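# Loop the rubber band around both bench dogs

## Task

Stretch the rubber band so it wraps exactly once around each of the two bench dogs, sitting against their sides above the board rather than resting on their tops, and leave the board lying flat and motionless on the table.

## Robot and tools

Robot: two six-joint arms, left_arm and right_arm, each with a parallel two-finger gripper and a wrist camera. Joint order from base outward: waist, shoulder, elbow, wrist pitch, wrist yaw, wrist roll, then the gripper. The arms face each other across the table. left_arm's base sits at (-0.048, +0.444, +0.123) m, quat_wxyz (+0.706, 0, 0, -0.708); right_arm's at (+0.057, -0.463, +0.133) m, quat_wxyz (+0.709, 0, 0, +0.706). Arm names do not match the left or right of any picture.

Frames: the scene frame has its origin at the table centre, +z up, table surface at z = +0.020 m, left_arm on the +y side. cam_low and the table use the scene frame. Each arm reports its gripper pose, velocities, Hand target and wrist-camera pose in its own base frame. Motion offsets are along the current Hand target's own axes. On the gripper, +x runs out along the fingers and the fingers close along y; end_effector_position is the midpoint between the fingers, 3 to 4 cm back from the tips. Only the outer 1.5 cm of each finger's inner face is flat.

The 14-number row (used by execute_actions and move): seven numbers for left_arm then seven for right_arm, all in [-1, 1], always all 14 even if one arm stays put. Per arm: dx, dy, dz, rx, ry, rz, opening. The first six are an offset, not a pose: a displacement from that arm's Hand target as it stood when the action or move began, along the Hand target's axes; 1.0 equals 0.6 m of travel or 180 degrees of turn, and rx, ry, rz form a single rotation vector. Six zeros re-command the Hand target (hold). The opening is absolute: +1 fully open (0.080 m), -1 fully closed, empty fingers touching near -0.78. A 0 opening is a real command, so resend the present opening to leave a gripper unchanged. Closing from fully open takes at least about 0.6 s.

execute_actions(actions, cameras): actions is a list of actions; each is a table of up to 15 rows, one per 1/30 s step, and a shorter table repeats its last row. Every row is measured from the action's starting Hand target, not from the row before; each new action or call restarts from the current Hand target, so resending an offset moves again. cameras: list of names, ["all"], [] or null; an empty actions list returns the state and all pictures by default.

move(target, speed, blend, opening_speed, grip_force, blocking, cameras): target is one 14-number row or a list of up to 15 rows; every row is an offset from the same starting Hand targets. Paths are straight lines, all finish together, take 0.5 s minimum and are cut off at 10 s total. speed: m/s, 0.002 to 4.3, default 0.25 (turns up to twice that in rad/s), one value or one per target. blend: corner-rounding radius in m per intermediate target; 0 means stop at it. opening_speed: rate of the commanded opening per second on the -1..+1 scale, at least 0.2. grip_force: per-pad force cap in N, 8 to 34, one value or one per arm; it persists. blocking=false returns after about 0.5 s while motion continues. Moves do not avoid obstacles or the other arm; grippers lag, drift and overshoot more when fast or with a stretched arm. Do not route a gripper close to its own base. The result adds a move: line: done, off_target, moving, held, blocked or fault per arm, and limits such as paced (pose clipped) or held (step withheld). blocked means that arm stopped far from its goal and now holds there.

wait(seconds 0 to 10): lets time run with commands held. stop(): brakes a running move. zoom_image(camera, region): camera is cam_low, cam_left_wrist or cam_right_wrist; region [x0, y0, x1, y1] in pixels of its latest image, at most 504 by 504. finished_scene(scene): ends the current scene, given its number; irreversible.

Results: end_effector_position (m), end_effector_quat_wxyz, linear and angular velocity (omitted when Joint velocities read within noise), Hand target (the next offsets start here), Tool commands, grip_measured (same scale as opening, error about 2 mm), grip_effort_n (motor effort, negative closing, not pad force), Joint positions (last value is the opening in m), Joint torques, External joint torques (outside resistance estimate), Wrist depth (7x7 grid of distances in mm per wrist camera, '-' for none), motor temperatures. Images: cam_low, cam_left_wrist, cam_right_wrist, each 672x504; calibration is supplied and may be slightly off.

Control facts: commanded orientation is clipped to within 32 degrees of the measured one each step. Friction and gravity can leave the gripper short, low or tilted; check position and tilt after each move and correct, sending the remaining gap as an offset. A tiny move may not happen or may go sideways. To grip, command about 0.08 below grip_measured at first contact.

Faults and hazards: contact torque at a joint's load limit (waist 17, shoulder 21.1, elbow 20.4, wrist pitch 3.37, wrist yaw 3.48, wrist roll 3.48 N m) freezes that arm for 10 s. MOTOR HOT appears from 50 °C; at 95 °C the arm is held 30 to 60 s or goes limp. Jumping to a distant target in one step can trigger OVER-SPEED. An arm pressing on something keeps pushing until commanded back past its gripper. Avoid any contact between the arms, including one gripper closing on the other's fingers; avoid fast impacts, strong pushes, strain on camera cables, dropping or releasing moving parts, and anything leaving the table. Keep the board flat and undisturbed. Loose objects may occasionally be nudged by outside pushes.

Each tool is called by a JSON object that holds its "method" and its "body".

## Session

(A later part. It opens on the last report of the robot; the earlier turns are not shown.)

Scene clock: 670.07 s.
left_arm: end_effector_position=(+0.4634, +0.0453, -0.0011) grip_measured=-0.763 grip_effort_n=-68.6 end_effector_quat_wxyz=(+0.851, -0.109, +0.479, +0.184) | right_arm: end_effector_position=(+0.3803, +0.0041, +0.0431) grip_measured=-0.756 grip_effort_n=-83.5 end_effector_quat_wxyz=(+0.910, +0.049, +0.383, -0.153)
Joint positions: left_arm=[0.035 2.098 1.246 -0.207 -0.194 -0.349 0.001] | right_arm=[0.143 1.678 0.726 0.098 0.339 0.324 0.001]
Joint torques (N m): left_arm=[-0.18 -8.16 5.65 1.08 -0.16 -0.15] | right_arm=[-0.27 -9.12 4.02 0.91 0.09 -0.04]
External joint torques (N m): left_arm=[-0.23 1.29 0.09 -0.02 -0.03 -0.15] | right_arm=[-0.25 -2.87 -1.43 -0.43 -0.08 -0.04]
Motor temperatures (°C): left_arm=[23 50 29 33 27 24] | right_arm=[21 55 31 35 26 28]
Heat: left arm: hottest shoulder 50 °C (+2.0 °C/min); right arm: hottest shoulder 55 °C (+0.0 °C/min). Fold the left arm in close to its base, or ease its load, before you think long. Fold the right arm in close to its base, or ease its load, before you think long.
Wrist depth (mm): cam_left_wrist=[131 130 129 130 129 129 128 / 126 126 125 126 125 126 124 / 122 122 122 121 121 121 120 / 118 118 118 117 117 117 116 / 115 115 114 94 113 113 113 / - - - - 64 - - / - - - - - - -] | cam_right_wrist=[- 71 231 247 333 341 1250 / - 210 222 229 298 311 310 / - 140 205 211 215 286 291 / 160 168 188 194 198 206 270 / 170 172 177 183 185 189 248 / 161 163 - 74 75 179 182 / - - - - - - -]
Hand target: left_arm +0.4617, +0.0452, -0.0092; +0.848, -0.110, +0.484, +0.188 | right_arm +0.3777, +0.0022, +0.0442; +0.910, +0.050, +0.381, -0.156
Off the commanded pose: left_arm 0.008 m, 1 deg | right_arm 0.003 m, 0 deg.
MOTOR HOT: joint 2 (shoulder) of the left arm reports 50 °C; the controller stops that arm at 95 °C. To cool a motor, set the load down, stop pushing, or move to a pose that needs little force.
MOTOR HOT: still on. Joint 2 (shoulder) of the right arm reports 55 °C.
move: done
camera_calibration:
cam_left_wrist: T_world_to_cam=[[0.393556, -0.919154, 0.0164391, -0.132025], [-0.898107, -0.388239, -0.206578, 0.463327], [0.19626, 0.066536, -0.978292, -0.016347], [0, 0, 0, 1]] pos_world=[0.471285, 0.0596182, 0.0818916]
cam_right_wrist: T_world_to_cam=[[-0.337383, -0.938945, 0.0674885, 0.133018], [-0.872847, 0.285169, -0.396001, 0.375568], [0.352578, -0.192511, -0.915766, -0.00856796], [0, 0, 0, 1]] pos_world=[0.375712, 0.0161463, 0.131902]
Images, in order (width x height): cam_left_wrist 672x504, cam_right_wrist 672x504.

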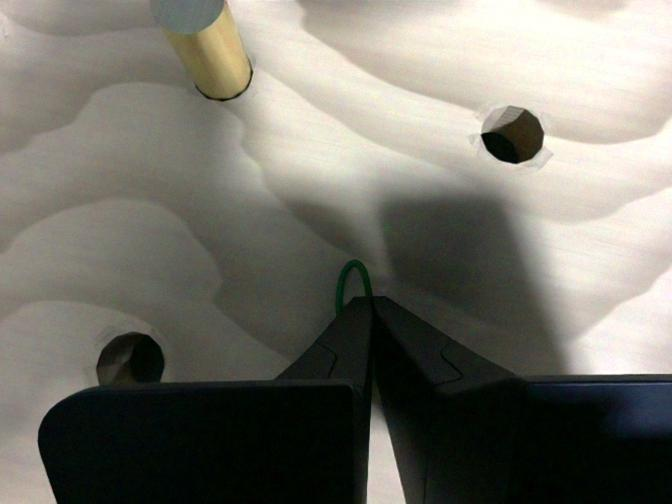

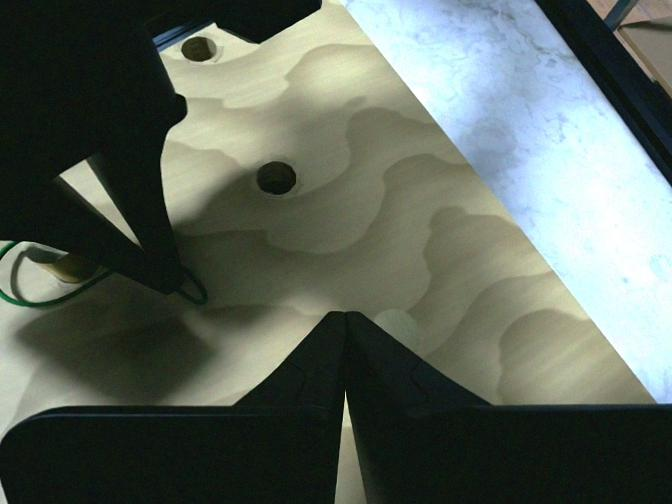

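{"method": "move", "body": {"target": [-0.0215,0,0.0127,0,0,0,-1,0,0,0,0,0,0,-1], "speed": 0.06, "cameras": ["cam_left_wrist","cam_right_wrist"]}}

{"method": "zoom_image", "body": {"camera": "cam_right_wrist", "region": [0, 160, 300, 360]}}

{"method": "zoom_image", "body": {"camera": "cam_left_wrist", "region": [260, 200, 520, 400]}}

Scene clock: 687.00 s.
left_arm: end_effector_position=(+0.4572, +0.0451, -0.0033) grip_measured=-0.763 grip_effort_n=-68.6 end_effector_quat_wxyz=(+0.842, -0.107, +0.494, +0.186) | right_arm: end_effector_position=(+0.3803, +0.0041, +0.0431) grip_measured=-0.756 grip_effort_n=-83.5 end_effector_quat_wxyz=(+0.910, +0.049, +0.383, -0.153)
Joint positions: left_arm=[0.035 2.097 1.251 -0.25 -0.194 -0.349 0.001] | right_arm=[0.143 1.678 0.726 0.098 0.339 0.324 0.001]
Joint torques (N m): left_arm=[-0.19 -11.55 7.11 0.47 -0.19 -0.14] | right_arm=[-0.2 -9.17 4.13 0.93 0.12 -0.05]
External joint torques (N m): left_arm=[-0.15 -2.08 1.51 -0.61 -0.07 -0.14] | right_arm=[-0.17 -2.93 -1.28 -0.4 -0.06 -0.05]
Heat: left arm: hottest shoulder 47 °C (+0.0 °C/min); right arm: hottest shoulder 54 °C (-1.0 °C/min). Fold the right arm in close to its base, or ease its load, before you think long.
Wrist depth (mm): cam_left_wrist=[127 126 121 124 124 123 122 / 123 123 122 121 121 120 118 / 120 120 119 118 117 116 115 / 117 116 116 115 115 113 113 / 114 114 112 111 111 111 110 / - - - - 64 - - / - - - - - - -] | cam_right_wrist=[- 133 234 249 328 338 1257 / - 211 222 228 240 310 310 / - 191 204 210 215 285 293 / 161 165 188 194 198 206 269 / 170 172 177 182 184 189 249 / 161 164 - 74 75 179 183 / - - - - - - -]
Hand target: left_arm +0.4617, +0.0453, +0.0058; +0.847, -0.110, +0.484, +0.188 | right_arm +0.3777, +0.0022, +0.0442; +0.910, +0.050, +0.381, -0.156
Off the commanded pose: left_arm 0.010 m, 1 deg | right_arm 0.003 m, 0 deg.
MOTOR HOT: still on. Joint 2 (shoulder) of the right arm reports 54 °C.
MOTOR HOT: cleared for the motors of the left arm.
move: off_target (left_arm)
camera_calibration:
cam_left_wrist: T_world_to_cam=[[0.393972, -0.919116, 0.00331327, -0.12996], [-0.905005, -0.388548, -0.173196, 0.460455], [0.160474, 0.0652358, -0.984882, -0.000929477], [0, 0, 0, 1]] pos_world=[0.468064, 0.0595211, 0.0792641]
cam_right_wrist: T_world_to_cam=[[-0.337383, -0.938945, 0.0674885, 0.133018], [-0.872847, 0.285169, -0.396001, 0.375568], [0.352578, -0.192511, -0.915766, -0.00856796], [0, 0, 0, 1]] pos_world=[0.375712, 0.0161463, 0.131902]
Images, in order (width x height): cam_left_wrist 672x504, cam_right_wrist 672x504.

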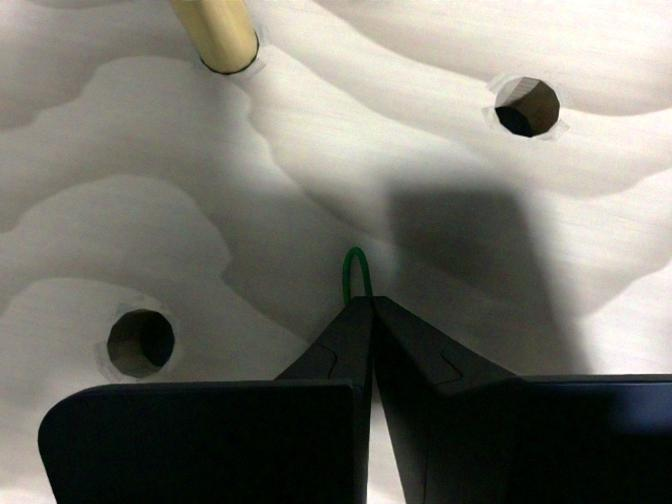

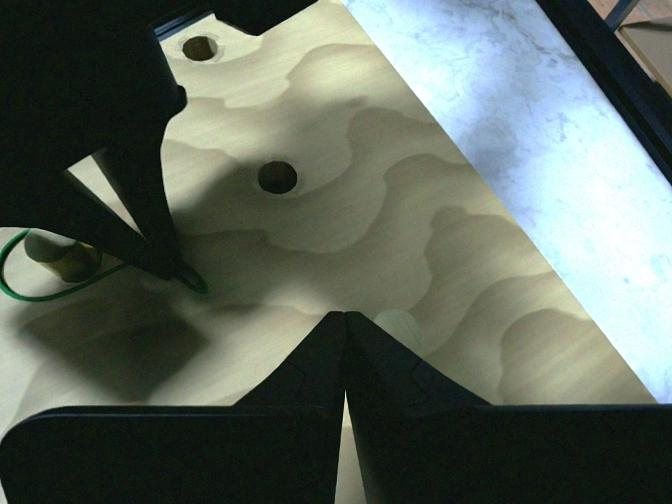

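Scaled by 1.680 from the camera's 672x504 image, which has a finer 960x720 frame.

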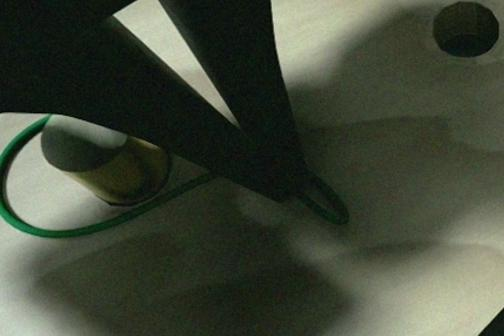

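Scaled by 1.938 from the camera's 672x504 image, which has a finer 960x720 frame.

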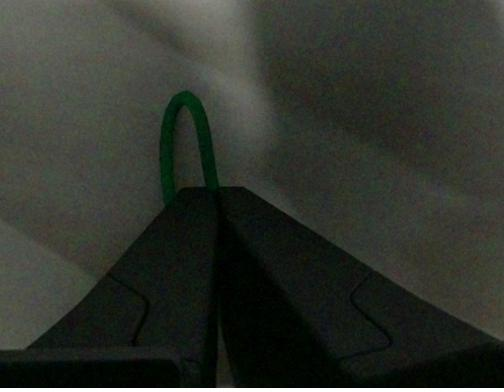

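{"method": "move", "body": {"target": [[0,0,0,0,0,0,-0.45,0,0,0,0,0,0,-1],[-0.06,0,0.035,0,0,0,-0.45,0,0,0,0,0,0,-1],[-0.16,0.03,0.0,0,0,0,-0.45,0,0,0,0,0,0,-1]], "speed": 0.1, "blend": [0,0.01,0], "opening_speed": 0.6, "cameras": ["cam_left_wrist","cam_right_wrist"]}}

{"method": "zoom_image", "body": {"camera": "cam_right_wrist", "region": [0, 160, 300, 360]}}

Scene clock: 694.13 s.
left_arm: end_effector_position=(+0.4133, +0.0412, +0.0880) grip_measured=-0.454 grip_effort_n=19.3 end_effector_quat_wxyz=(+0.848, -0.108, +0.485, +0.184) | right_arm: end_effector_position=(+0.3804, +0.0041, +0.0435) grip_measured=-0.756 grip_effort_n=-83.5 end_effector_quat_wxyz=(+0.910, +0.049, +0.382, -0.153)
Joint positions: left_arm=[0.029 1.777 1.195 -0.492 -0.195 -0.354 0.015] | right_arm=[0.143 1.677 0.726 0.098 0.339 0.324 0.001]
Joint torques (N m): left_arm=[-0.44 -9.78 5.13 0.64 -0.28 -0.18] | right_arm=[-0.14 -9.01 4.16 0.92 0.14 -0.04]
External joint torques (N m): left_arm=[-0.39 -1.93 -1.13 -0.47 -0.16 -0.18] | right_arm=[-0.19 -2.74 -1.29 -0.42 -0.02 -0.04]
Heat: left arm: hottest shoulder 50 °C (+2.0 °C/min); right arm: hottest shoulder 54 °C (-1.0 °C/min). Fold the left arm in close to its base, or ease its load, before you think long. Fold the right arm in close to its base, or ease its load, before you think long.
Wrist depth (mm): cam_left_wrist=[287 281 230 227 227 227 227 / - 224 221 220 221 219 219 / 267 216 215 213 214 212 212 / 213 208 211 208 207 205 208 / 206 204 204 201 93 201 200 / - - - 195 69 - - / - - - 190 - - -] | cam_right_wrist=[231 237 245 250 333 343 1217 / 212 215 222 230 299 312 312 / 196 199 205 211 215 289 293 / 170 185 188 194 199 203 267 / 170 172 177 183 185 190 249 / 161 164 - 74 75 178 183 / - - - - - - -]
Hand target: left_arm +0.4098, +0.0411, +0.0885; +0.848, -0.110, +0.484, +0.188 | right_arm +0.3777, +0.0022, +0.0441; +0.910, +0.050, +0.381, -0.156
Off the commanded pose: left_arm 0.004 m, 1 deg | right_arm 0.003 m, 0 deg.
MOTOR HOT: joint 2 (shoulder) of the left arm reports 50 °C; the controller stops that arm at 95 °C. To cool a motor, set the load down, stop pushing, or move to a pose that needs little force.
MOTOR HOT: still on. Joint 2 (shoulder) of the right arm reports 54 °C.
move: done
camera_calibration:
cam_left_wrist: T_world_to_cam=[[0.392467, -0.919688, 0.0119901, -0.11664], [-0.90151, -0.387229, -0.193218, 0.435259], [0.182343, 0.0650227, -0.981083, 0.0869266], [0, 0, 0, 1]] pos_world=[0.422317, 0.05562, 0.17078]
cam_right_wrist: T_world_to_cam=[[-0.337509, -0.938936, 0.0669817, 0.133103], [-0.872387, 0.28527, -0.39694, 0.375672], [0.353594, -0.192405, -0.915397, -0.00863427], [0, 0, 0, 1]] pos_world=[0.375708, 0.0161459, 0.1323]
Images, in order (width x height): cam_left_wrist 672x504, cam_right_wrist 672x504.

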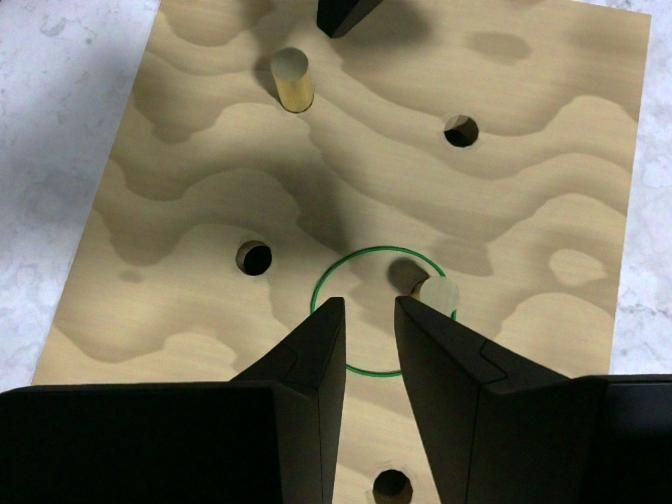

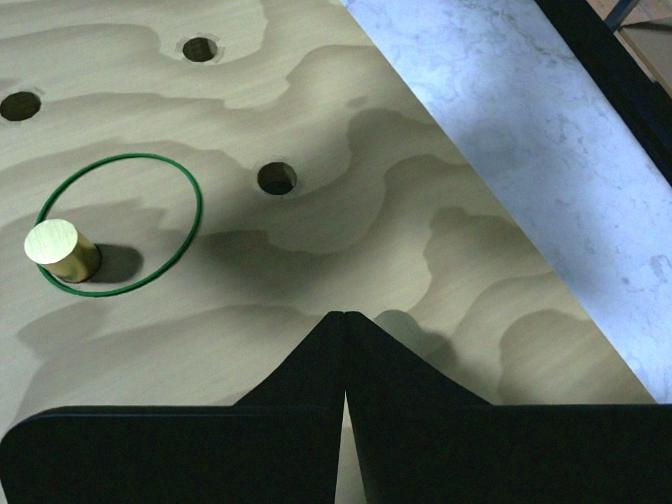

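Scaled by 1.680 from the camera's 672x504 image, which has a finer 960x720 frame.

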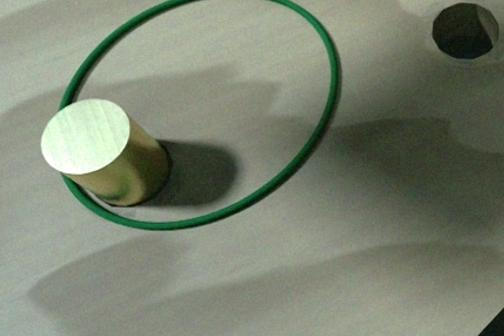

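{"method": "move", "body": {"target": [-0.12,0.071,-0.1045,0,0,0,-1,0.1053,0.1058,0.0297,0,0,0,-0.4], "speed": 0.15, "cameras": ["cam_left_wrist","cam_right_wrist"]}}

Scene clock: 716.47 s.
left_arm: end_effector_position=(+0.3135, +0.0404, +0.1202) grip_measured=-0.763 grip_effort_n=-67.7 end_effector_quat_wxyz=(+0.848, -0.111, +0.483, +0.187) | right_arm: end_effector_position=(+0.4482, +0.0426, +0.0104) grip_measured=-0.403 grip_effort_n=16.5 end_effector_quat_wxyz=(+0.909, +0.047, +0.385, -0.152)
Joint positions: left_arm=[0.036 1.359 0.909 -0.62 -0.194 -0.354 0.001] | right_arm=[0.222 2.005 1.01 0.115 0.388 0.386 0.017]
Joint torques (N m): left_arm=[0.26 -6.42 5.44 0.65 -0.09 0.13] | right_arm=[-0.09 -8.78 6.6 1.13 0.35 0.21]
External joint torques (N m): left_arm=[0.22 -1.64 -0.99 -0.45 0.04 0.13] | right_arm=[-0.04 -0.35 1.41 -0.15 0.15 0.21]
Motor temperatures (°C): left_arm=[23 52 30 30 27 24] | right_arm=[21 56 31 30 26 28]
Heat: left arm: hottest shoulder 52 °C (+3.0 °C/min); right arm: hottest shoulder 56 °C (+1.0 °C/min). Fold the left arm in close to its base, or ease its load, before you think long. Fold the right arm in close to its base, or ease its load, before you think long.
Wrist depth (mm): cam_left_wrist=[327 323 270 270 223 184 154 / - 304 262 261 258 260 261 / - 299 253 254 251 252 254 / 292 291 244 244 244 244 241 / 291 238 239 94 236 236 239 / - - - - 63 - - / - - - - 65 - -] | cam_right_wrist=[180 184 191 197 205 289 298 / 167 169 175 179 187 194 272 / 153 156 160 165 171 175 244 / 143 146 150 153 161 162 166 / 135 135 141 143 147 150 154 / - 109 - 132 81 142 146 / - - - 125 - - -]
Hand target: left_arm +0.3097, +0.0412, +0.1185; +0.848, -0.110, +0.484, +0.188 | right_arm +0.4519, +0.0429, +0.0101; +0.910, +0.050, +0.381, -0.156
Off the commanded pose: left_arm 0.004 m, 0 deg | right_arm 0.004 m, 1 deg.
MOTOR HOT: still on. Joint 2 (shoulder) of the left arm reports 52 °C.
MOTOR HOT: still on. Joint 2 (shoulder) of the right arm reports 56 °C.
move: done
camera_calibration:
cam_left_wrist: T_world_to_cam=[[0.398397, -0.91709, 0.0150179, -0.0809993], [-0.898045, -0.393349, -0.196956, 0.350846], [0.186534, 0.0649801, -0.980297, 0.135331], [0, 0, 0, 1]] pos_world=[0.322101, 0.0549274, 0.202983]
cam_right_wrist: T_world_to_cam=[[-0.33381, -0.940026, 0.0701502, 0.192696], [-0.875659, 0.281679, -0.392274, 0.412185], [0.348988, -0.192373, -0.917169, -0.0534939], [0, 0, 0, 1]] pos_world=[0.443926, 0.0547446, 0.0991091]
Images, in order (width x height): cam_left_wrist 672x504, cam_right_wrist 672x504.

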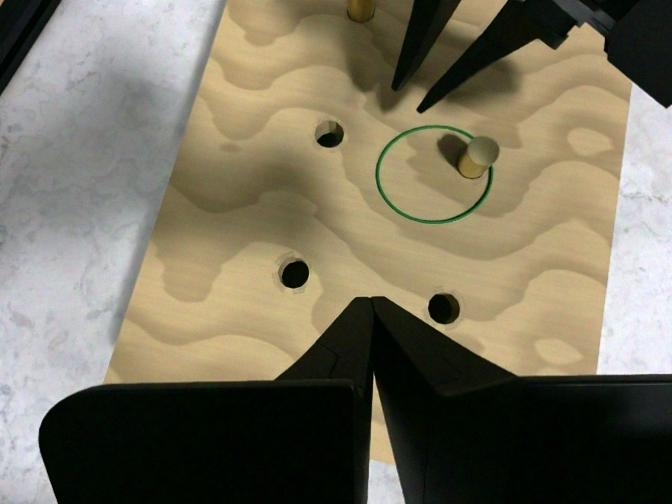

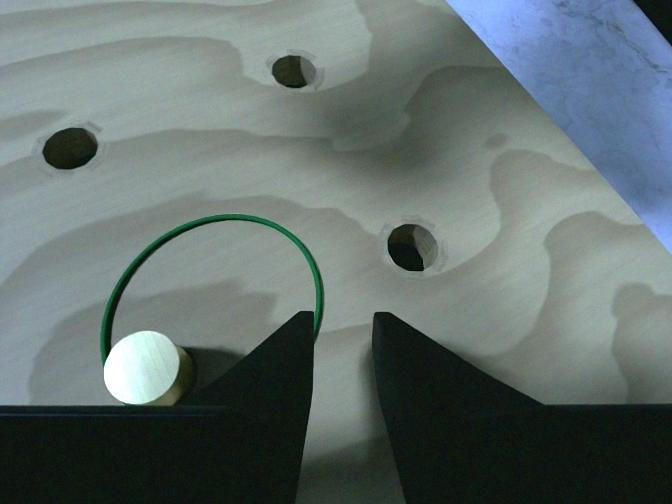

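{"method": "move", "body": {"target": [0,0,0,0,0,0,-1,0.0395,0.0117,-0.0062,0,0,0,-0.4], "speed": 0.08, "cameras": ["cam_right_wrist"]}}

Scene clock: 722.57 s.
left_arm: end_effector_position=(+0.3135, +0.0404, +0.1202) grip_measured=-0.763 grip_effort_n=-67.7 end_effector_quat_wxyz=(+0.848, -0.111, +0.483, +0.187) | right_arm: end_effector_position=(+0.4620, +0.0454, -0.0098) grip_measured=-0.403 grip_effort_n=16.5 end_effector_quat_wxyz=(+0.908, +0.046, +0.388, -0.153)
Joint positions: left_arm=[0.036 1.359 0.909 -0.62 -0.194 -0.354 0.001] | right_arm=[0.221 2.102 1.066 0.147 0.388 0.386 0.017]
Joint torques (N m): left_arm=[0.11 -6.48 5.3 0.66 -0.09 0.09] | right_arm=[-0.2 -9.28 6.31 1.82 0.2 0.07]
External joint torques (N m): left_arm=[0.1 -1.67 -1.17 -0.45 0.04 0.09] | right_arm=[-0.2 -0.35 1.22 0.53 0 0.07]
Motor temperatures (°C): left_arm=[23 50 30 30 27 24] | right_arm=[21 56 31 30 26 28]
Heat: left arm: hottest shoulder 50 °C (+1.0 °C/min); right arm: hottest shoulder 56 °C (+1.0 °C/min). Fold the left arm in close to its base, or ease its load, before you think long. Fold the right arm in close to its base, or ease its load, before you think long.
Wrist depth (mm): cam_left_wrist=[321 - 273 269 215 184 268 / 311 317 261 261 257 256 166 / 304 306 253 250 252 250 255 / 296 247 245 245 243 244 246 / 288 240 239 94 236 236 279 / - - - - 63 - - / - - - - 65 - -] | cam_right_wrist=[151 156 160 169 172 182 265 / 142 143 147 152 157 163 241 / 130 133 136 140 143 149 154 / 121 123 126 130 137 138 142 / - 115 119 122 125 128 131 / - - - 112 81 121 124 / - - - 107 - - -]
Hand target: left_arm +0.3097, +0.0412, +0.1185; +0.848, -0.110, +0.484, +0.188 | right_arm +0.4674, +0.0445, -0.0096; +0.910, +0.050, +0.381, -0.156
Off the commanded pose: left_arm 0.004 m, 0 deg | right_arm 0.005 m, 1 deg.
MOTOR HOT: still on. Joint 2 (shoulder) of the left arm reports 50 °C.
MOTOR HOT: still on. Joint 2 (shoulder) of the right arm reports 56 °C.
move: done
camera_calibration:
cam_right_wrist: T_world_to_cam=[[-0.33394, -0.939647, 0.074478, 0.201426], [-0.878538, 0.281642, -0.38581, 0.417071], [0.341549, -0.194269, -0.919567, -0.0728462], [0, 0, 0, 1]] pos_world=[0.458557, 0.0576527, 0.0789214]
Images, in order (width x height): cam_right_wrist 672x504.

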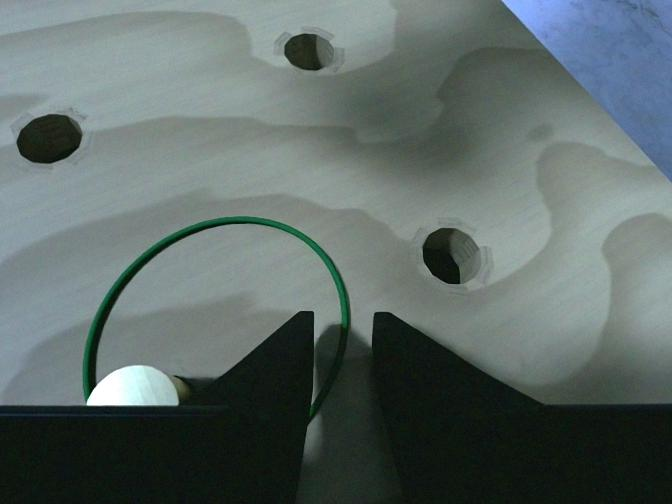

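{"method": "move", "body": {"target": [0,0,0,0,0,0,-1,0.0291,-0.0007,-0.0203,0,0,0,-0.4], "speed": 0.05, "cameras": ["cam_right_wrist"]}}

Scene clock: 725.97 s.
left_arm: end_effector_position=(+0.3135, +0.0404, +0.1202) grip_measured=-0.763 grip_effort_n=-67.7 end_effector_quat_wxyz=(+0.848, -0.111, +0.483, +0.187) | right_arm: end_effector_position=(+0.4710, +0.0443, -0.0177) grip_measured=-0.403 grip_effort_n=16.5 end_effector_quat_wxyz=(+0.914, +0.052, +0.371, -0.155)
Joint positions: left_arm=[0.036 1.359 0.909 -0.62 -0.194 -0.354 0.001] | right_arm=[0.216 2.148 1.074 0.222 0.394 0.386 0.017]
Joint torques (N m): left_arm=[0.14 -6.47 5.36 0.62 -0.08 0.12] | right_arm=[-0.58 -7.25 5.31 1.46 0.04 -0.1]
External joint torques (N m): left_arm=[0.13 -1.59 -1.1 -0.48 0.05 0.12] | right_arm=[-0.65 2.01 0.23 0.1 -0.15 -0.11]
Motor temperatures (°C): left_arm=[23 49 30 30 27 24] | right_arm=[21 56 31 31 26 28]
Heat: left arm: hottest shoulder 49 °C (-1.0 °C/min); right arm: hottest shoulder 56 °C (+1.0 °C/min). Fold the left arm in close to its base, or ease its load, before you think long. Fold the right arm in close to its base, or ease its load, before you think long.
Wrist depth (mm): cam_left_wrist=[334 - 271 272 195 130 267 / 321 - 261 260 234 193 168 / 305 - 252 253 251 251 247 / 299 247 245 244 245 243 288 / 288 238 239 93 237 235 238 / - - - - 63 - - / - - - - 65 - -] | cam_right_wrist=[152 156 160 165 171 175 263 / 138 141 145 150 153 157 168 / 130 130 132 137 139 144 148 / - 120 123 125 130 133 134 / - 111 114 117 120 121 124 / - - - 107 81 115 117 / - - - 101 - - -]
Hand target: left_arm +0.3097, +0.0412, +0.1185; +0.848, -0.110, +0.484, +0.188 | right_arm +0.4706, +0.0424, -0.0304; +0.910, +0.050, +0.381, -0.156
Off the commanded pose: left_arm 0.004 m, 0 deg | right_arm 0.013 m, 1 deg.
MOTOR HOT: still on. Joint 2 (shoulder) of the left arm reports 49 °C.
MOTOR HOT: still on. Joint 2 (shoulder) of the right arm reports 56 °C.
move: off_target (right_arm)
camera_calibration:
cam_right_wrist: T_world_to_cam=[[-0.344429, -0.936964, 0.0588829, 0.208558], [-0.861327, 0.290427, -0.416855, 0.413107], [0.373477, -0.194294, -0.907064, -0.0981929], [0, 0, 0, 1]] pos_world=[0.464326, 0.0563556, 0.070858]
Images, in order (width x height): cam_right_wrist 672x504.

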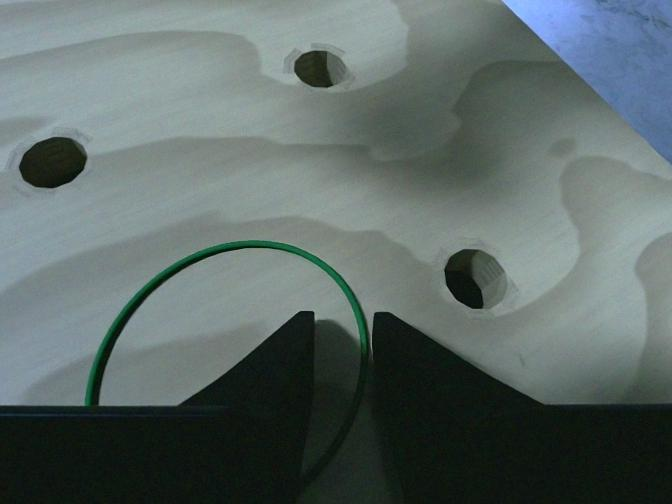

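{"method": "move", "body": {"target": [0,0,0,0,0,0,-1,0,-0.012,0,0,0,0,-0.4], "speed": 0.05, "cameras": ["cam_right_wrist"]}}

{"method": "zoom_image", "body": {"camera": "cam_right_wrist", "region": [220, 240, 480, 440]}}

Scene clock: 728.97 s.
left_arm: end_effector_position=(+0.3135, +0.0404, +0.1202) grip_measured=-0.763 grip_effort_n=-67.7 end_effector_quat_wxyz=(+0.848, -0.111, +0.483, +0.187) | right_arm: end_effector_position=(+0.4737, +0.0422, -0.0167) grip_measured=-0.403 grip_effort_n=16.0 end_effector_quat_wxyz=(+0.916, +0.057, +0.369, -0.149)
Joint positions: left_arm=[0.036 1.359 0.909 -0.62 -0.194 -0.354 0.001] | right_arm=[0.205 2.148 1.074 0.236 0.374 0.378 0.017]
Joint torques (N m): left_arm=[0.07 -6.51 5.4 0.64 -0.1 0.12] | right_arm=[-1.03 -8.31 3.41 1.45 0.17 -0.11]
External joint torques (N m): left_arm=[0.08 -1.68 -1.05 -0.46 0.03 0.12] | right_arm=[-1.02 0.91 -1.66 0.08 -0.02 -0.11]
Motor temperatures (°C): left_arm=[23 48 30 30 27 24] | right_arm=[21 56 31 31 26 28]
Heat: left arm: hottest shoulder 48 °C (-2.0 °C/min); right arm: hottest shoulder 56 °C (+1.0 °C/min). Fold the left arm in close to its base, or ease its load, before you think long. Fold the right arm in close to its base, or ease its load, before you think long.
Wrist depth (mm): cam_left_wrist=[- - 270 271 192 129 265 / 317 312 262 262 231 191 169 / - 303 253 252 250 251 250 / - 248 245 244 242 243 288 / 288 238 238 94 236 235 236 / - - - - 63 - - / - - - - 65 - -] | cam_right_wrist=[155 159 161 165 170 181 262 / 140 143 146 150 153 156 230 / 133 131 133 137 138 144 147 / 119 121 124 125 129 131 133 / - 112 115 117 119 121 123 / - - - 106 82 114 116 / - - - 101 - - -]
Hand target: left_arm +0.3097, +0.0412, +0.1185; +0.848, -0.110, +0.484, +0.188 | right_arm +0.4683, +0.0356, -0.0302; +0.910, +0.050, +0.381, -0.156
Off the commanded pose: left_arm 0.004 m, 0 deg | right_arm 0.016 m, 2 deg.
MOTOR HOT: still on. Joint 2 (shoulder) of the left arm reports 48 °C.
MOTOR HOT: still on. Joint 2 (shoulder) of the right arm reports 56 °C.
move: off_target (right_arm)
camera_calibration:
cam_right_wrist: T_world_to_cam=[[-0.338177, -0.940029, 0.0445084, 0.204359], [-0.859821, 0.289405, -0.420658, 0.415781], [0.38255, -0.180526, -0.906127, -0.103465], [0, 0, 0, 1]] pos_world=[0.466187, 0.0530963, 0.0720532]
Images, in order (width x height): cam_right_wrist 672x504.

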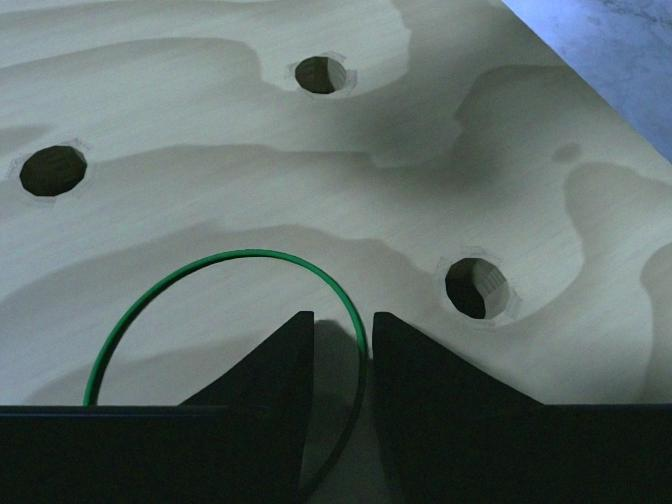

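Scaled by 1.938 from the camera's 672x504 image, which has a finer 960x720 frame.

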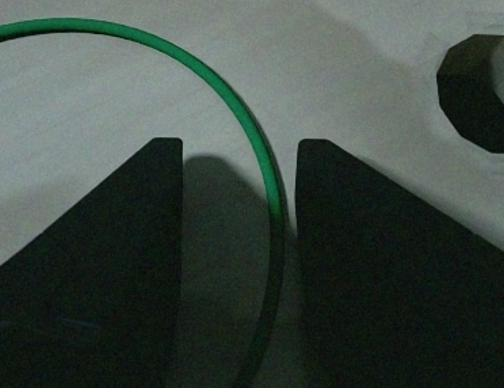

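{"method": "move", "body": {"target": [0,0,0,0,0,0,-1,-0.0135,-0.007,-0.002,0,0,0,-0.4], "speed": 0.05, "cameras": ["cam_right_wrist"]}}

{"method": "zoom_image", "body": {"camera": "cam_right_wrist", "region": [220, 240, 480, 440]}}

Scene clock: 733.87 s.
left_arm: end_effector_position=(+0.3135, +0.0404, +0.1202) grip_measured=-0.763 grip_effort_n=-67.7 end_effector_quat_wxyz=(+0.848, -0.111, +0.483, +0.187) | right_arm: end_effector_position=(+0.4686, +0.0394, -0.0178) grip_measured=-0.403 grip_effort_n=15.1 end_effector_quat_wxyz=(+0.915, +0.057, +0.371, -0.151)
Joint positions: left_arm=[0.036 1.359 0.909 -0.62 -0.194 -0.354 0.001] | right_arm=[0.201 2.137 1.05 0.244 0.373 0.378 0.017]
Joint torques (N m): left_arm=[0.17 -6.45 5.28 0.64 -0.09 0.12] | right_arm=[-0.73 -10.66 2.12 0.87 0.22 -0.13]
External joint torques (N m): left_arm=[0.16 -1.65 -1.16 -0.46 0.04 0.12] | right_arm=[-0.78 -1.62 -2.83 -0.47 0.04 -0.13]
Motor temperatures (°C): left_arm=[23 47 30 30 27 24] | right_arm=[21 57 31 31 26 28]
Heat: left arm: hottest shoulder 47 °C (-2.0 °C/min); right arm: hottest shoulder 57 °C (+3.0 °C/min). Fold the right arm in close to its base, or ease its load, before you think long.
Wrist depth (mm): cam_left_wrist=[- - 269 269 203 136 270 / - - 262 261 255 193 169 / - 255 253 252 249 251 248 / 297 245 244 245 243 243 240 / 286 239 238 94 235 236 239 / - - - - 63 - - / - - - - 65 - -] | cam_right_wrist=[155 159 160 167 169 180 260 / 140 143 146 150 153 156 232 / 131 131 133 137 138 143 146 / 119 120 123 125 131 131 132 / - 112 115 117 119 121 123 / - - - 107 81 114 115 / - - - 101 - - -]
Hand target: left_arm +0.3097, +0.0412, +0.1185; +0.848, -0.110, +0.484, +0.188 | right_arm +0.4606, +0.0339, -0.0254; +0.910, +0.050, +0.381, -0.156
Off the commanded pose: left_arm 0.004 m, 0 deg | right_arm 0.012 m, 2 deg.
MOTOR HOT: still on. Joint 2 (shoulder) of the right arm reports 57 °C.
MOTOR HOT: cleared for the motors of the left arm.
move: off_target (right_arm)
camera_calibration:
cam_right_wrist: T_world_to_cam=[[-0.340942, -0.938964, 0.0458783, 0.201328], [-0.860871, 0.292235, -0.416532, 0.412116], [0.377702, -0.181509, -0.907962, -0.100842], [0, 0, 0, 1]] pos_world=[0.461508, 0.0503014, 0.0708624]
Images, in order (width x height): cam_right_wrist 672x504.

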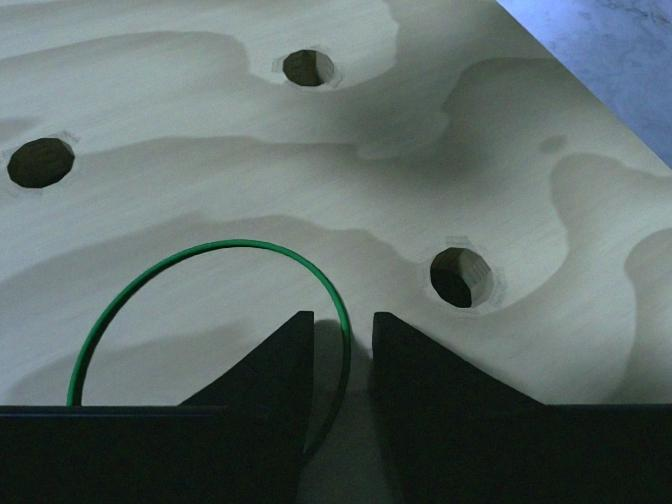

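Scaled by 1.938 from the camera's 672x504 image, which has a finer 960x720 frame.

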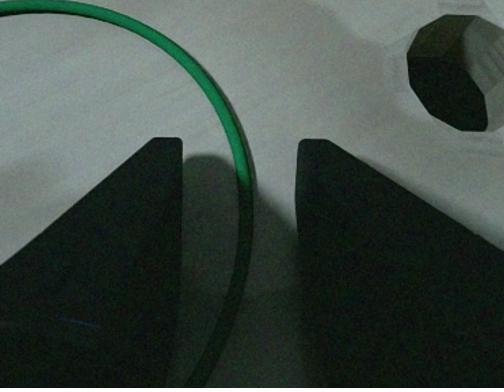

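{"method": "move", "body": {"target": [[0,0,0,0,0,0,-1,0.011,0,-0.011,0,0,0,-0.4],[0,0,0,0,0,0,-1,0.011,0,-0.011,0,0,0,-1]], "speed": 0.05, "opening_speed": 0.5, "cameras": ["cam_right_wrist"]}}

{"method": "zoom_image", "body": {"camera": "cam_right_wrist", "region": [220, 240, 480, 440]}}

Scene clock: 740.73 s.
left_arm: end_effector_position=(+0.3135, +0.0404, +0.1202) grip_measured=-0.763 grip_effort_n=-67.7 end_effector_quat_wxyz=(+0.848, -0.111, +0.483, +0.187) | right_arm: end_effector_position=(+0.4690, +0.0387, -0.0178) grip_measured=-0.756 grip_effort_n=-83.5 end_effector_quat_wxyz=(+0.918, +0.056, +0.364, -0.149)
Joint positions: left_arm=[0.036 1.359 0.909 -0.62 -0.194 -0.354 0.001] | right_arm=[0.199 2.138 1.039 0.273 0.373 0.369 0.001]
Joint torques (N m): left_arm=[0.1 -6.43 5.29 0.66 -0.08 0.09] | right_arm=[-0.55 -7.73 2.59 1.14 0.19 -0.04]
External joint torques (N m): left_arm=[0.07 -1.57 -1.18 -0.45 0.06 0.09] | right_arm=[-0.55 1.36 -2.39 -0.24 0.01 -0.04]
Motor temperatures (°C): left_arm=[23 46 30 30 27 24] | right_arm=[21 57 31 31 26 28]
Heat: left arm: hottest shoulder 46 °C (-2.0 °C/min); right arm: hottest shoulder 57 °C (+3.0 °C/min). Fold the right arm in close to its base, or ease its load, before you think long.
Wrist depth (mm): cam_left_wrist=[323 329 271 269 195 145 268 / 317 309 260 261 227 197 169 / 305 303 252 252 251 251 251 / 295 248 245 245 244 243 247 / 286 240 239 93 238 235 282 / - - - - 63 - - / - - - - 65 - -] | cam_right_wrist=[157 161 163 168 172 247 258 / 142 144 147 151 154 158 235 / 132 131 134 137 139 144 147 / - 121 124 125 130 131 132 / - 112 114 118 119 120 123 / - 107 - 74 75 113 115 / - - - - - - -]
Hand target: left_arm +0.3097, +0.0412, +0.1185; +0.848, -0.110, +0.484, +0.188 | right_arm +0.4606, +0.0337, -0.0345; +0.910, +0.050, +0.381, -0.156
Off the commanded pose: left_arm 0.004 m, 0 deg | right_arm 0.020 m, 2 deg.
MOTOR HOT: still on. Joint 2 (shoulder) of the right arm reports 57 °C.
move: off_target (right_arm); target 2's new opening was sent with right_arm's hand 0.020 m and 3 deg from that target
camera_calibration:
cam_right_wrist: T_world_to_cam=[[-0.337085, -0.940451, 0.0438724, 0.199102], [-0.856298, 0.286887, -0.429476, 0.410559], [0.391315, -0.182338, -0.902012, -0.107268], [0, 0, 0, 1]] pos_world=[0.460651, 0.0499032, 0.0708326]
Images, in order (width x height): cam_right_wrist 672x504.

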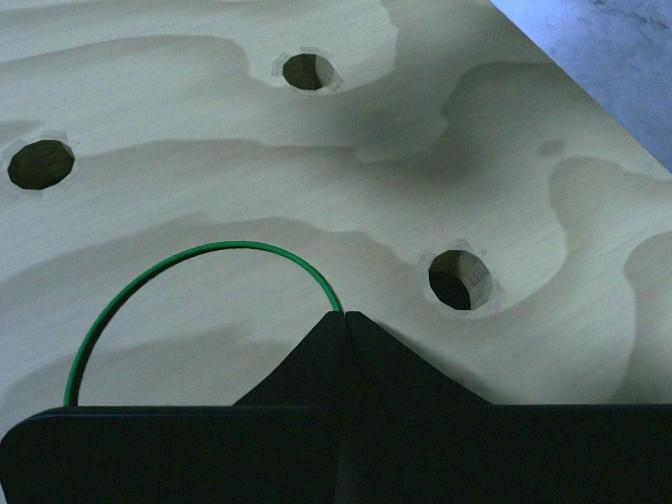

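Scaled by 1.938 from the camera's 672x504 image, which has a finer 960x720 frame.

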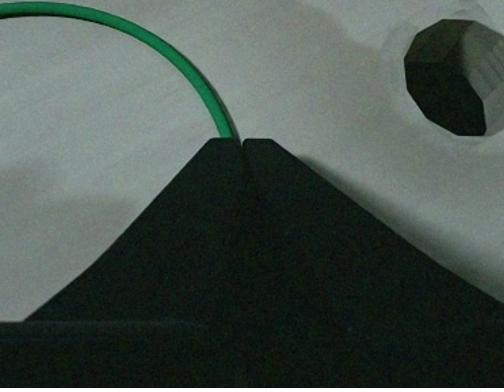

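{"method": "move", "body": {"target": [0,0,0,0,0,0,-1,-0.055,0,0.055,0,0,0,-1], "speed": 0.08, "cameras": ["cam_right_wrist","cam_left_wrist"]}}

{"method": "zoom_image", "body": {"camera": "cam_left_wrist", "region": [320, 60, 580, 260]}}

Scene clock: 745.03 s.
left_arm: end_effector_position=(+0.3135, +0.0404, +0.1202) grip_measured=-0.763 grip_effort_n=-67.7 end_effector_quat_wxyz=(+0.848, -0.111, +0.483, +0.187) | right_arm: end_effector_position=(+0.4559, +0.0350, +0.0024) grip_measured=-0.756 grip_effort_n=-83.5 end_effector_quat_wxyz=(+0.905, +0.045, +0.393, -0.154)
Joint positions: left_arm=[0.036 1.359 0.909 -0.62 -0.194 -0.354 0.001] | right_arm=[0.197 2.047 1.046 0.107 0.373 0.369 0.001]
Joint torques (N m): left_arm=[0.01 -6.35 5.23 0.64 -0.08 0.11] | right_arm=[0.06 -12.04 6.22 0.83 0.23 -0.02]
External joint torques (N m): left_arm=[0 -1.55 -1.19 -0.45 0.04 0.11] | right_arm=[0.01 -3.38 1.02 -0.45 0.04 -0.03]
Motor temperatures (°C): left_arm=[23 45 30 30 27 24] | right_arm=[21 57 31 30 26 28]
Heat: left arm: hottest shoulder 45 °C (-2.0 °C/min); right arm: hottest shoulder 57 °C (+3.0 °C/min). Fold the right arm in close to its base, or ease its load, before you think long.
Wrist depth (mm): cam_left_wrist=[315 327 270 271 199 176 165 / 324 315 260 262 258 258 162 / - 305 252 252 252 250 298 / 296 247 245 244 245 244 244 / - 239 240 94 236 235 235 / - - - - 63 - - / - - - - 65 - -] | cam_right_wrist=[166 169 176 181 189 270 282 / 153 156 161 166 172 178 255 / 141 145 149 153 159 164 233 / 133 135 139 143 150 151 155 / 125 127 130 134 137 141 145 / - 101 - 74 75 133 137 / - - - - - - -]
Hand target: left_arm +0.3097, +0.0412, +0.1185; +0.848, -0.110, +0.484, +0.188 | right_arm +0.4612, +0.0349, +0.0121; +0.910, +0.050, +0.381, -0.156
Off the commanded pose: left_arm 0.004 m, 0 deg | right_arm 0.011 m, 2 deg.
MOTOR HOT: still on. Joint 2 (shoulder) of the right arm reports 57 °C.
move: off_target (right_arm)
camera_calibration:
cam_left_wrist: T_world_to_cam=[[0.398397, -0.91709, 0.0150179, -0.0809993], [-0.898045, -0.393349, -0.196956, 0.350846], [0.186534, 0.0649801, -0.980297, 0.135331], [0, 0, 0, 1]] pos_world=[0.322101, 0.0549274, 0.202983]
cam_right_wrist: T_world_to_cam=[[-0.335145, -0.938905, 0.0783217, 0.189281], [-0.882072, 0.283469, -0.376289, 0.420803], [0.331098, -0.195197, -0.923186, -0.0567372], [0, 0, 0, 1]] pos_world=[0.453401, 0.0473573, 0.0911399]
Images, in order (width x height): cam_left_wrist 672x504, cam_right_wrist 672x504.

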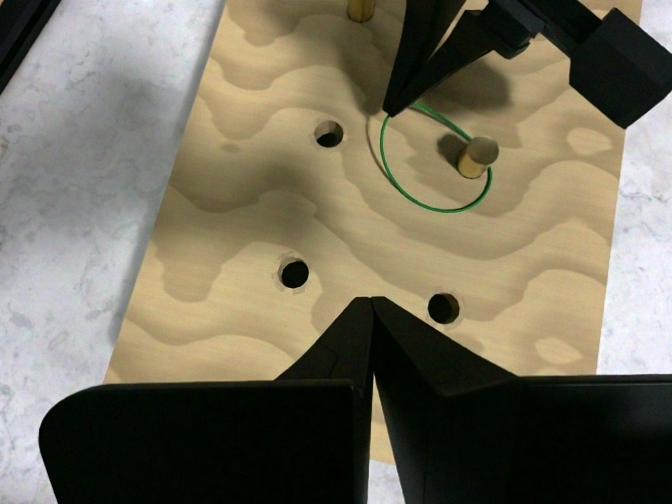

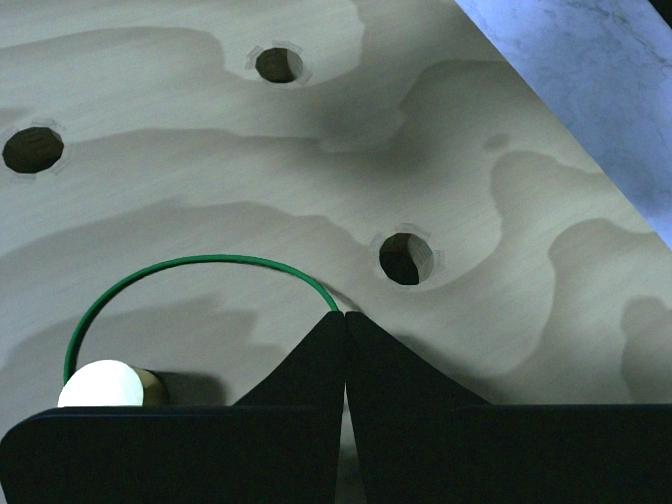

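Scaled by 1.938 from the camera's 672x504 image, which has a finer 960x720 frame.

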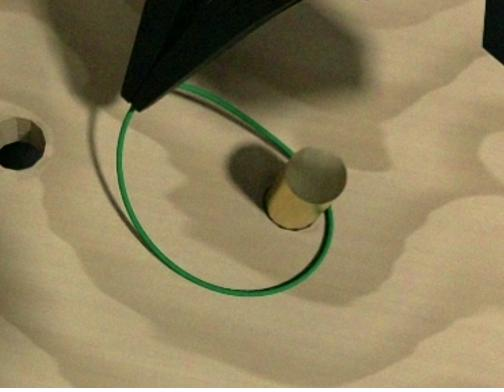

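{"method": "move", "body": {"target": [[0,0,0,0,0,0,-1,-0.0678,-0.0878,-0.015,0,0,0,-1]], "speed": 0.1, "cameras": ["cam_right_wrist","cam_left_wrist"]}}

{"method": "zoom_image", "body": {"camera": "cam_left_wrist", "region": [280, 0, 580, 230]}}

Scene clock: 751.10 s.
left_arm: end_effector_position=(+0.3135, +0.0404, +0.1202) grip_measured=-0.763 grip_effort_n=-67.7 end_effector_quat_wxyz=(+0.848, -0.111, +0.483, +0.187) | right_arm: end_effector_position=(+0.4130, +0.0012, +0.0327) grip_measured=-0.756 grip_effort_n=-83.5 end_effector_quat_wxyz=(+0.908, +0.051, +0.387, -0.151)
Joint positions: left_arm=[0.036 1.359 0.909 -0.62 -0.194 -0.354 0.001] | right_arm=[0.116 1.815 0.847 0.112 0.315 0.307 0.001]
Joint torques (N m): left_arm=[0.11 -6.53 5.38 0.69 -0.08 0.15] | right_arm=[-0.75 -10.7 3.7 1.65 0.28 -0.06]
External joint torques (N m): left_arm=[0.12 -1.68 -1.13 -0.44 0.04 0.15] | right_arm=[-0.74 -3.42 -1.72 0.3 0.12 -0.06]
Motor temperatures (°C): left_arm=[23 45 30 30 27 24] | right_arm=[21 59 31 31 26 28]
Heat: left arm: hottest shoulder 45 °C (-5.1 °C/min); right arm: hottest shoulder 59 °C (+5.1 °C/min). Fold the right arm in close to its base, or ease its load, before you think long.
Wrist depth (mm): cam_left_wrist=[327 - 270 270 270 268 266 / 312 302 262 260 260 259 261 / - 306 254 252 252 251 251 / - 243 243 244 244 243 246 / 289 239 238 94 236 236 281 / - - - - 63 - - / - - - - 65 - -] | cam_right_wrist=[211 216 221 229 306 318 313 / 195 198 203 208 215 288 292 / 179 183 189 194 198 267 274 / 168 171 176 179 183 187 253 / 154 159 163 170 171 175 233 / 150 153 - 74 75 165 169 / - - - - - - -]
Hand target: left_arm +0.3097, +0.0412, +0.1185; +0.848, -0.110, +0.484, +0.188 | right_arm +0.4112, -0.0031, +0.0360; +0.910, +0.050, +0.381, -0.156
Off the commanded pose: left_arm 0.004 m, 0 deg | right_arm 0.006 m, 1 deg.
MOTOR HOT: still on. Joint 2 (shoulder) of the right arm reports 59 °C.
move: done
camera_calibration:
cam_left_wrist: T_world_to_cam=[[0.398397, -0.91709, 0.0150179, -0.0809993], [-0.898045, -0.393349, -0.196956, 0.350846], [0.186534, 0.0649801, -0.980297, 0.135331], [0, 0, 0, 1]] pos_world=[0.322101, 0.0549274, 0.202983]
cam_right_wrist: T_world_to_cam=[[-0.335517, -0.939883, 0.0636237, 0.141488], [-0.876449, 0.286686, -0.386843, 0.401995], [0.345347, -0.185555, -0.919948, -0.0270494], [0, 0, 0, 1]] pos_world=[0.409142, 0.012717, 0.121623]
Images, in order (width x height): cam_left_wrist 672x504, cam_right_wrist 672x504.

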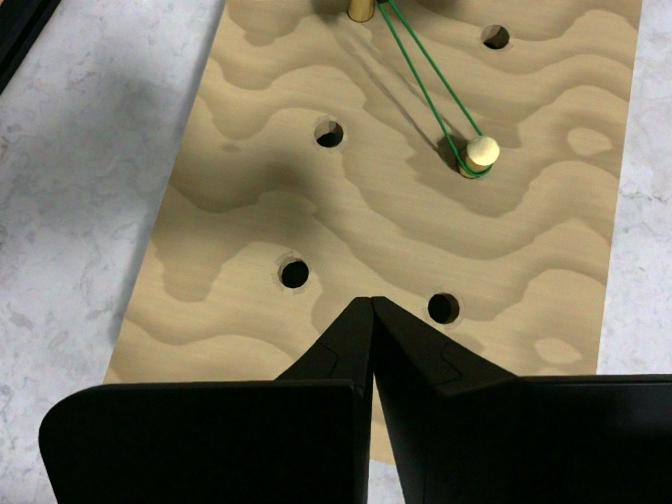

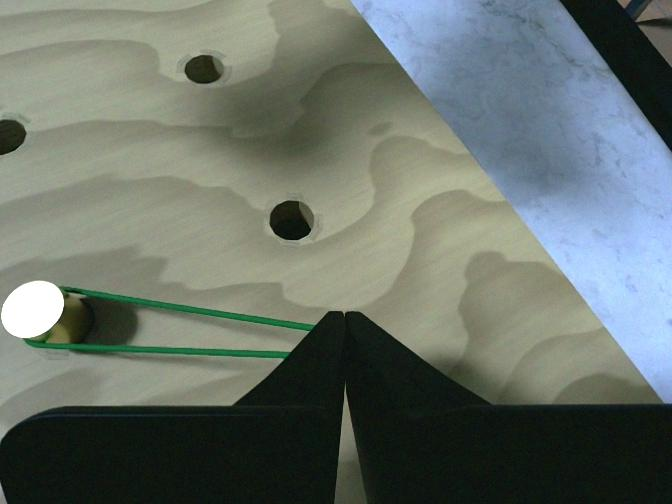

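Scaled by 1.680 from the camera's 672x504 image, which has a finer 960x720 frame.

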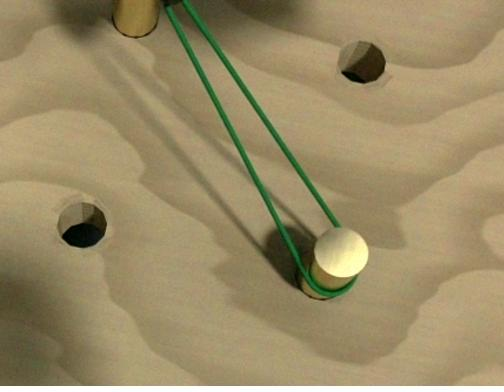

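{"method": "move", "body": {"target": [0,0,0,0,0,0,-1,-0.0465,-0.0955,-0.0505,0,0,0,-1], "speed": 0.08, "cameras": ["cam_right_wrist","cam_left_wrist"]}}

{"method": "zoom_image", "body": {"camera": "cam_left_wrist", "region": [280, 0, 580, 230]}}

Scene clock: 756.23 s.
left_arm: end_effector_position=(+0.3135, +0.0404, +0.1202) grip_measured=-0.763 grip_effort_n=-67.7 end_effector_quat_wxyz=(+0.848, -0.111, +0.483, +0.187) | right_arm: end_effector_position=(+0.3593, -0.0339, +0.0361) grip_measured=-0.756 grip_effort_n=-83.5 end_effector_quat_wxyz=(+0.912, +0.054, +0.383, -0.139)
Joint positions: left_arm=[0.036 1.359 0.909 -0.62 -0.194 -0.354 0.001] | right_arm=[-0.008 1.61 0.606 0.187 0.209 0.205 0.001]
Joint torques (N m): left_arm=[0.1 -6.42 5.33 0.64 -0.1 0.1] | right_arm=[-1.94 -8.66 3.18 1.45 0.72 -0.09]
External joint torques (N m): left_arm=[0.09 -1.6 -1.12 -0.47 0.02 0.1] | right_arm=[-1.91 -2.99 -2.18 0.04 0.61 -0.09]
Motor temperatures (°C): left_arm=[23 44 30 30 27 24] | right_arm=[21 59 31 31 26 28]
Heat: left arm: hottest shoulder 44 °C (-7.1 °C/min); right arm: hottest shoulder 59 °C (+4.1 °C/min). Fold the right arm in close to its base, or ease its load, before you think long.
Wrist depth (mm): cam_left_wrist=[326 - 271 269 268 269 270 / 317 312 261 261 260 259 262 / - 303 254 252 251 252 253 / 297 248 245 245 244 243 248 / - 238 239 93 236 235 277 / - - - - 63 - - / - - - - 65 - -] | cam_right_wrist=[226 229 234 299 318 324 1548 / 207 210 214 218 290 294 290 / 191 193 197 201 207 270 274 / 177 181 184 186 189 252 257 / 166 167 167 176 177 181 238 / 157 160 - 74 75 169 224 / - - - - - - -]
Hand target: left_arm +0.3097, +0.0412, +0.1185; +0.848, -0.110, +0.484, +0.188 | right_arm +0.3538, -0.0442, +0.0362; +0.910, +0.050, +0.381, -0.156
Off the commanded pose: left_arm 0.004 m, 0 deg | right_arm 0.012 m, 2 deg.
MOTOR HOT: still on. Joint 2 (shoulder) of the right arm reports 59 °C.
move: off_target (right_arm)
camera_calibration:
cam_left_wrist: T_world_to_cam=[[0.398397, -0.91709, 0.0150179, -0.0809993], [-0.898045, -0.393349, -0.196956, 0.350846], [0.186534, 0.0649801, -0.980297, 0.135331], [0, 0, 0, 1]] pos_world=[0.322101, 0.0549274, 0.202983]
cam_right_wrist: T_world_to_cam=[[-0.316301, -0.947443, 0.0480066, 0.0835964], [-0.877822, 0.27312, -0.39349, 0.366601], [0.359698, -0.166603, -0.918075, -0.0164774], [0, 0, 0, 1]] pos_world=[0.354179, -0.0236686, 0.125113]
Images, in order (width x height): cam_left_wrist 672x504, cam_right_wrist 672x504.

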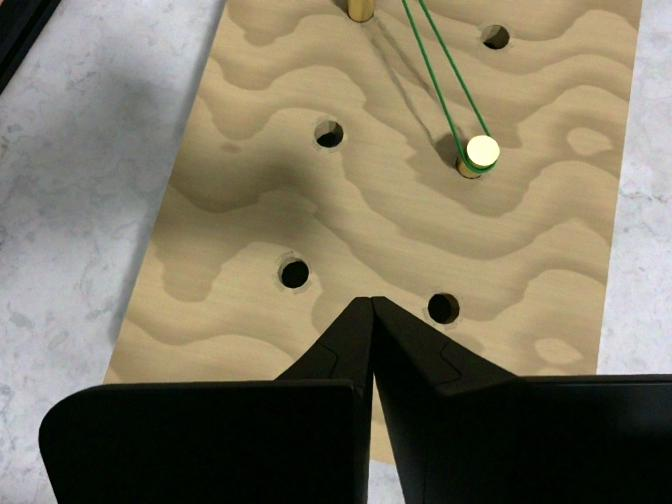

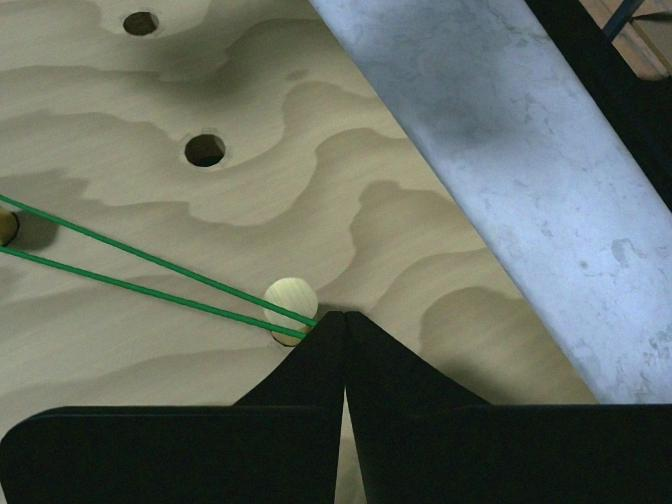

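Scaled by 1.680 from the camera's 672x504 image, which has a finer 960x720 frame.

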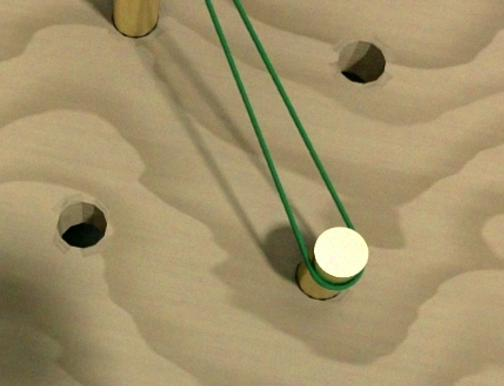

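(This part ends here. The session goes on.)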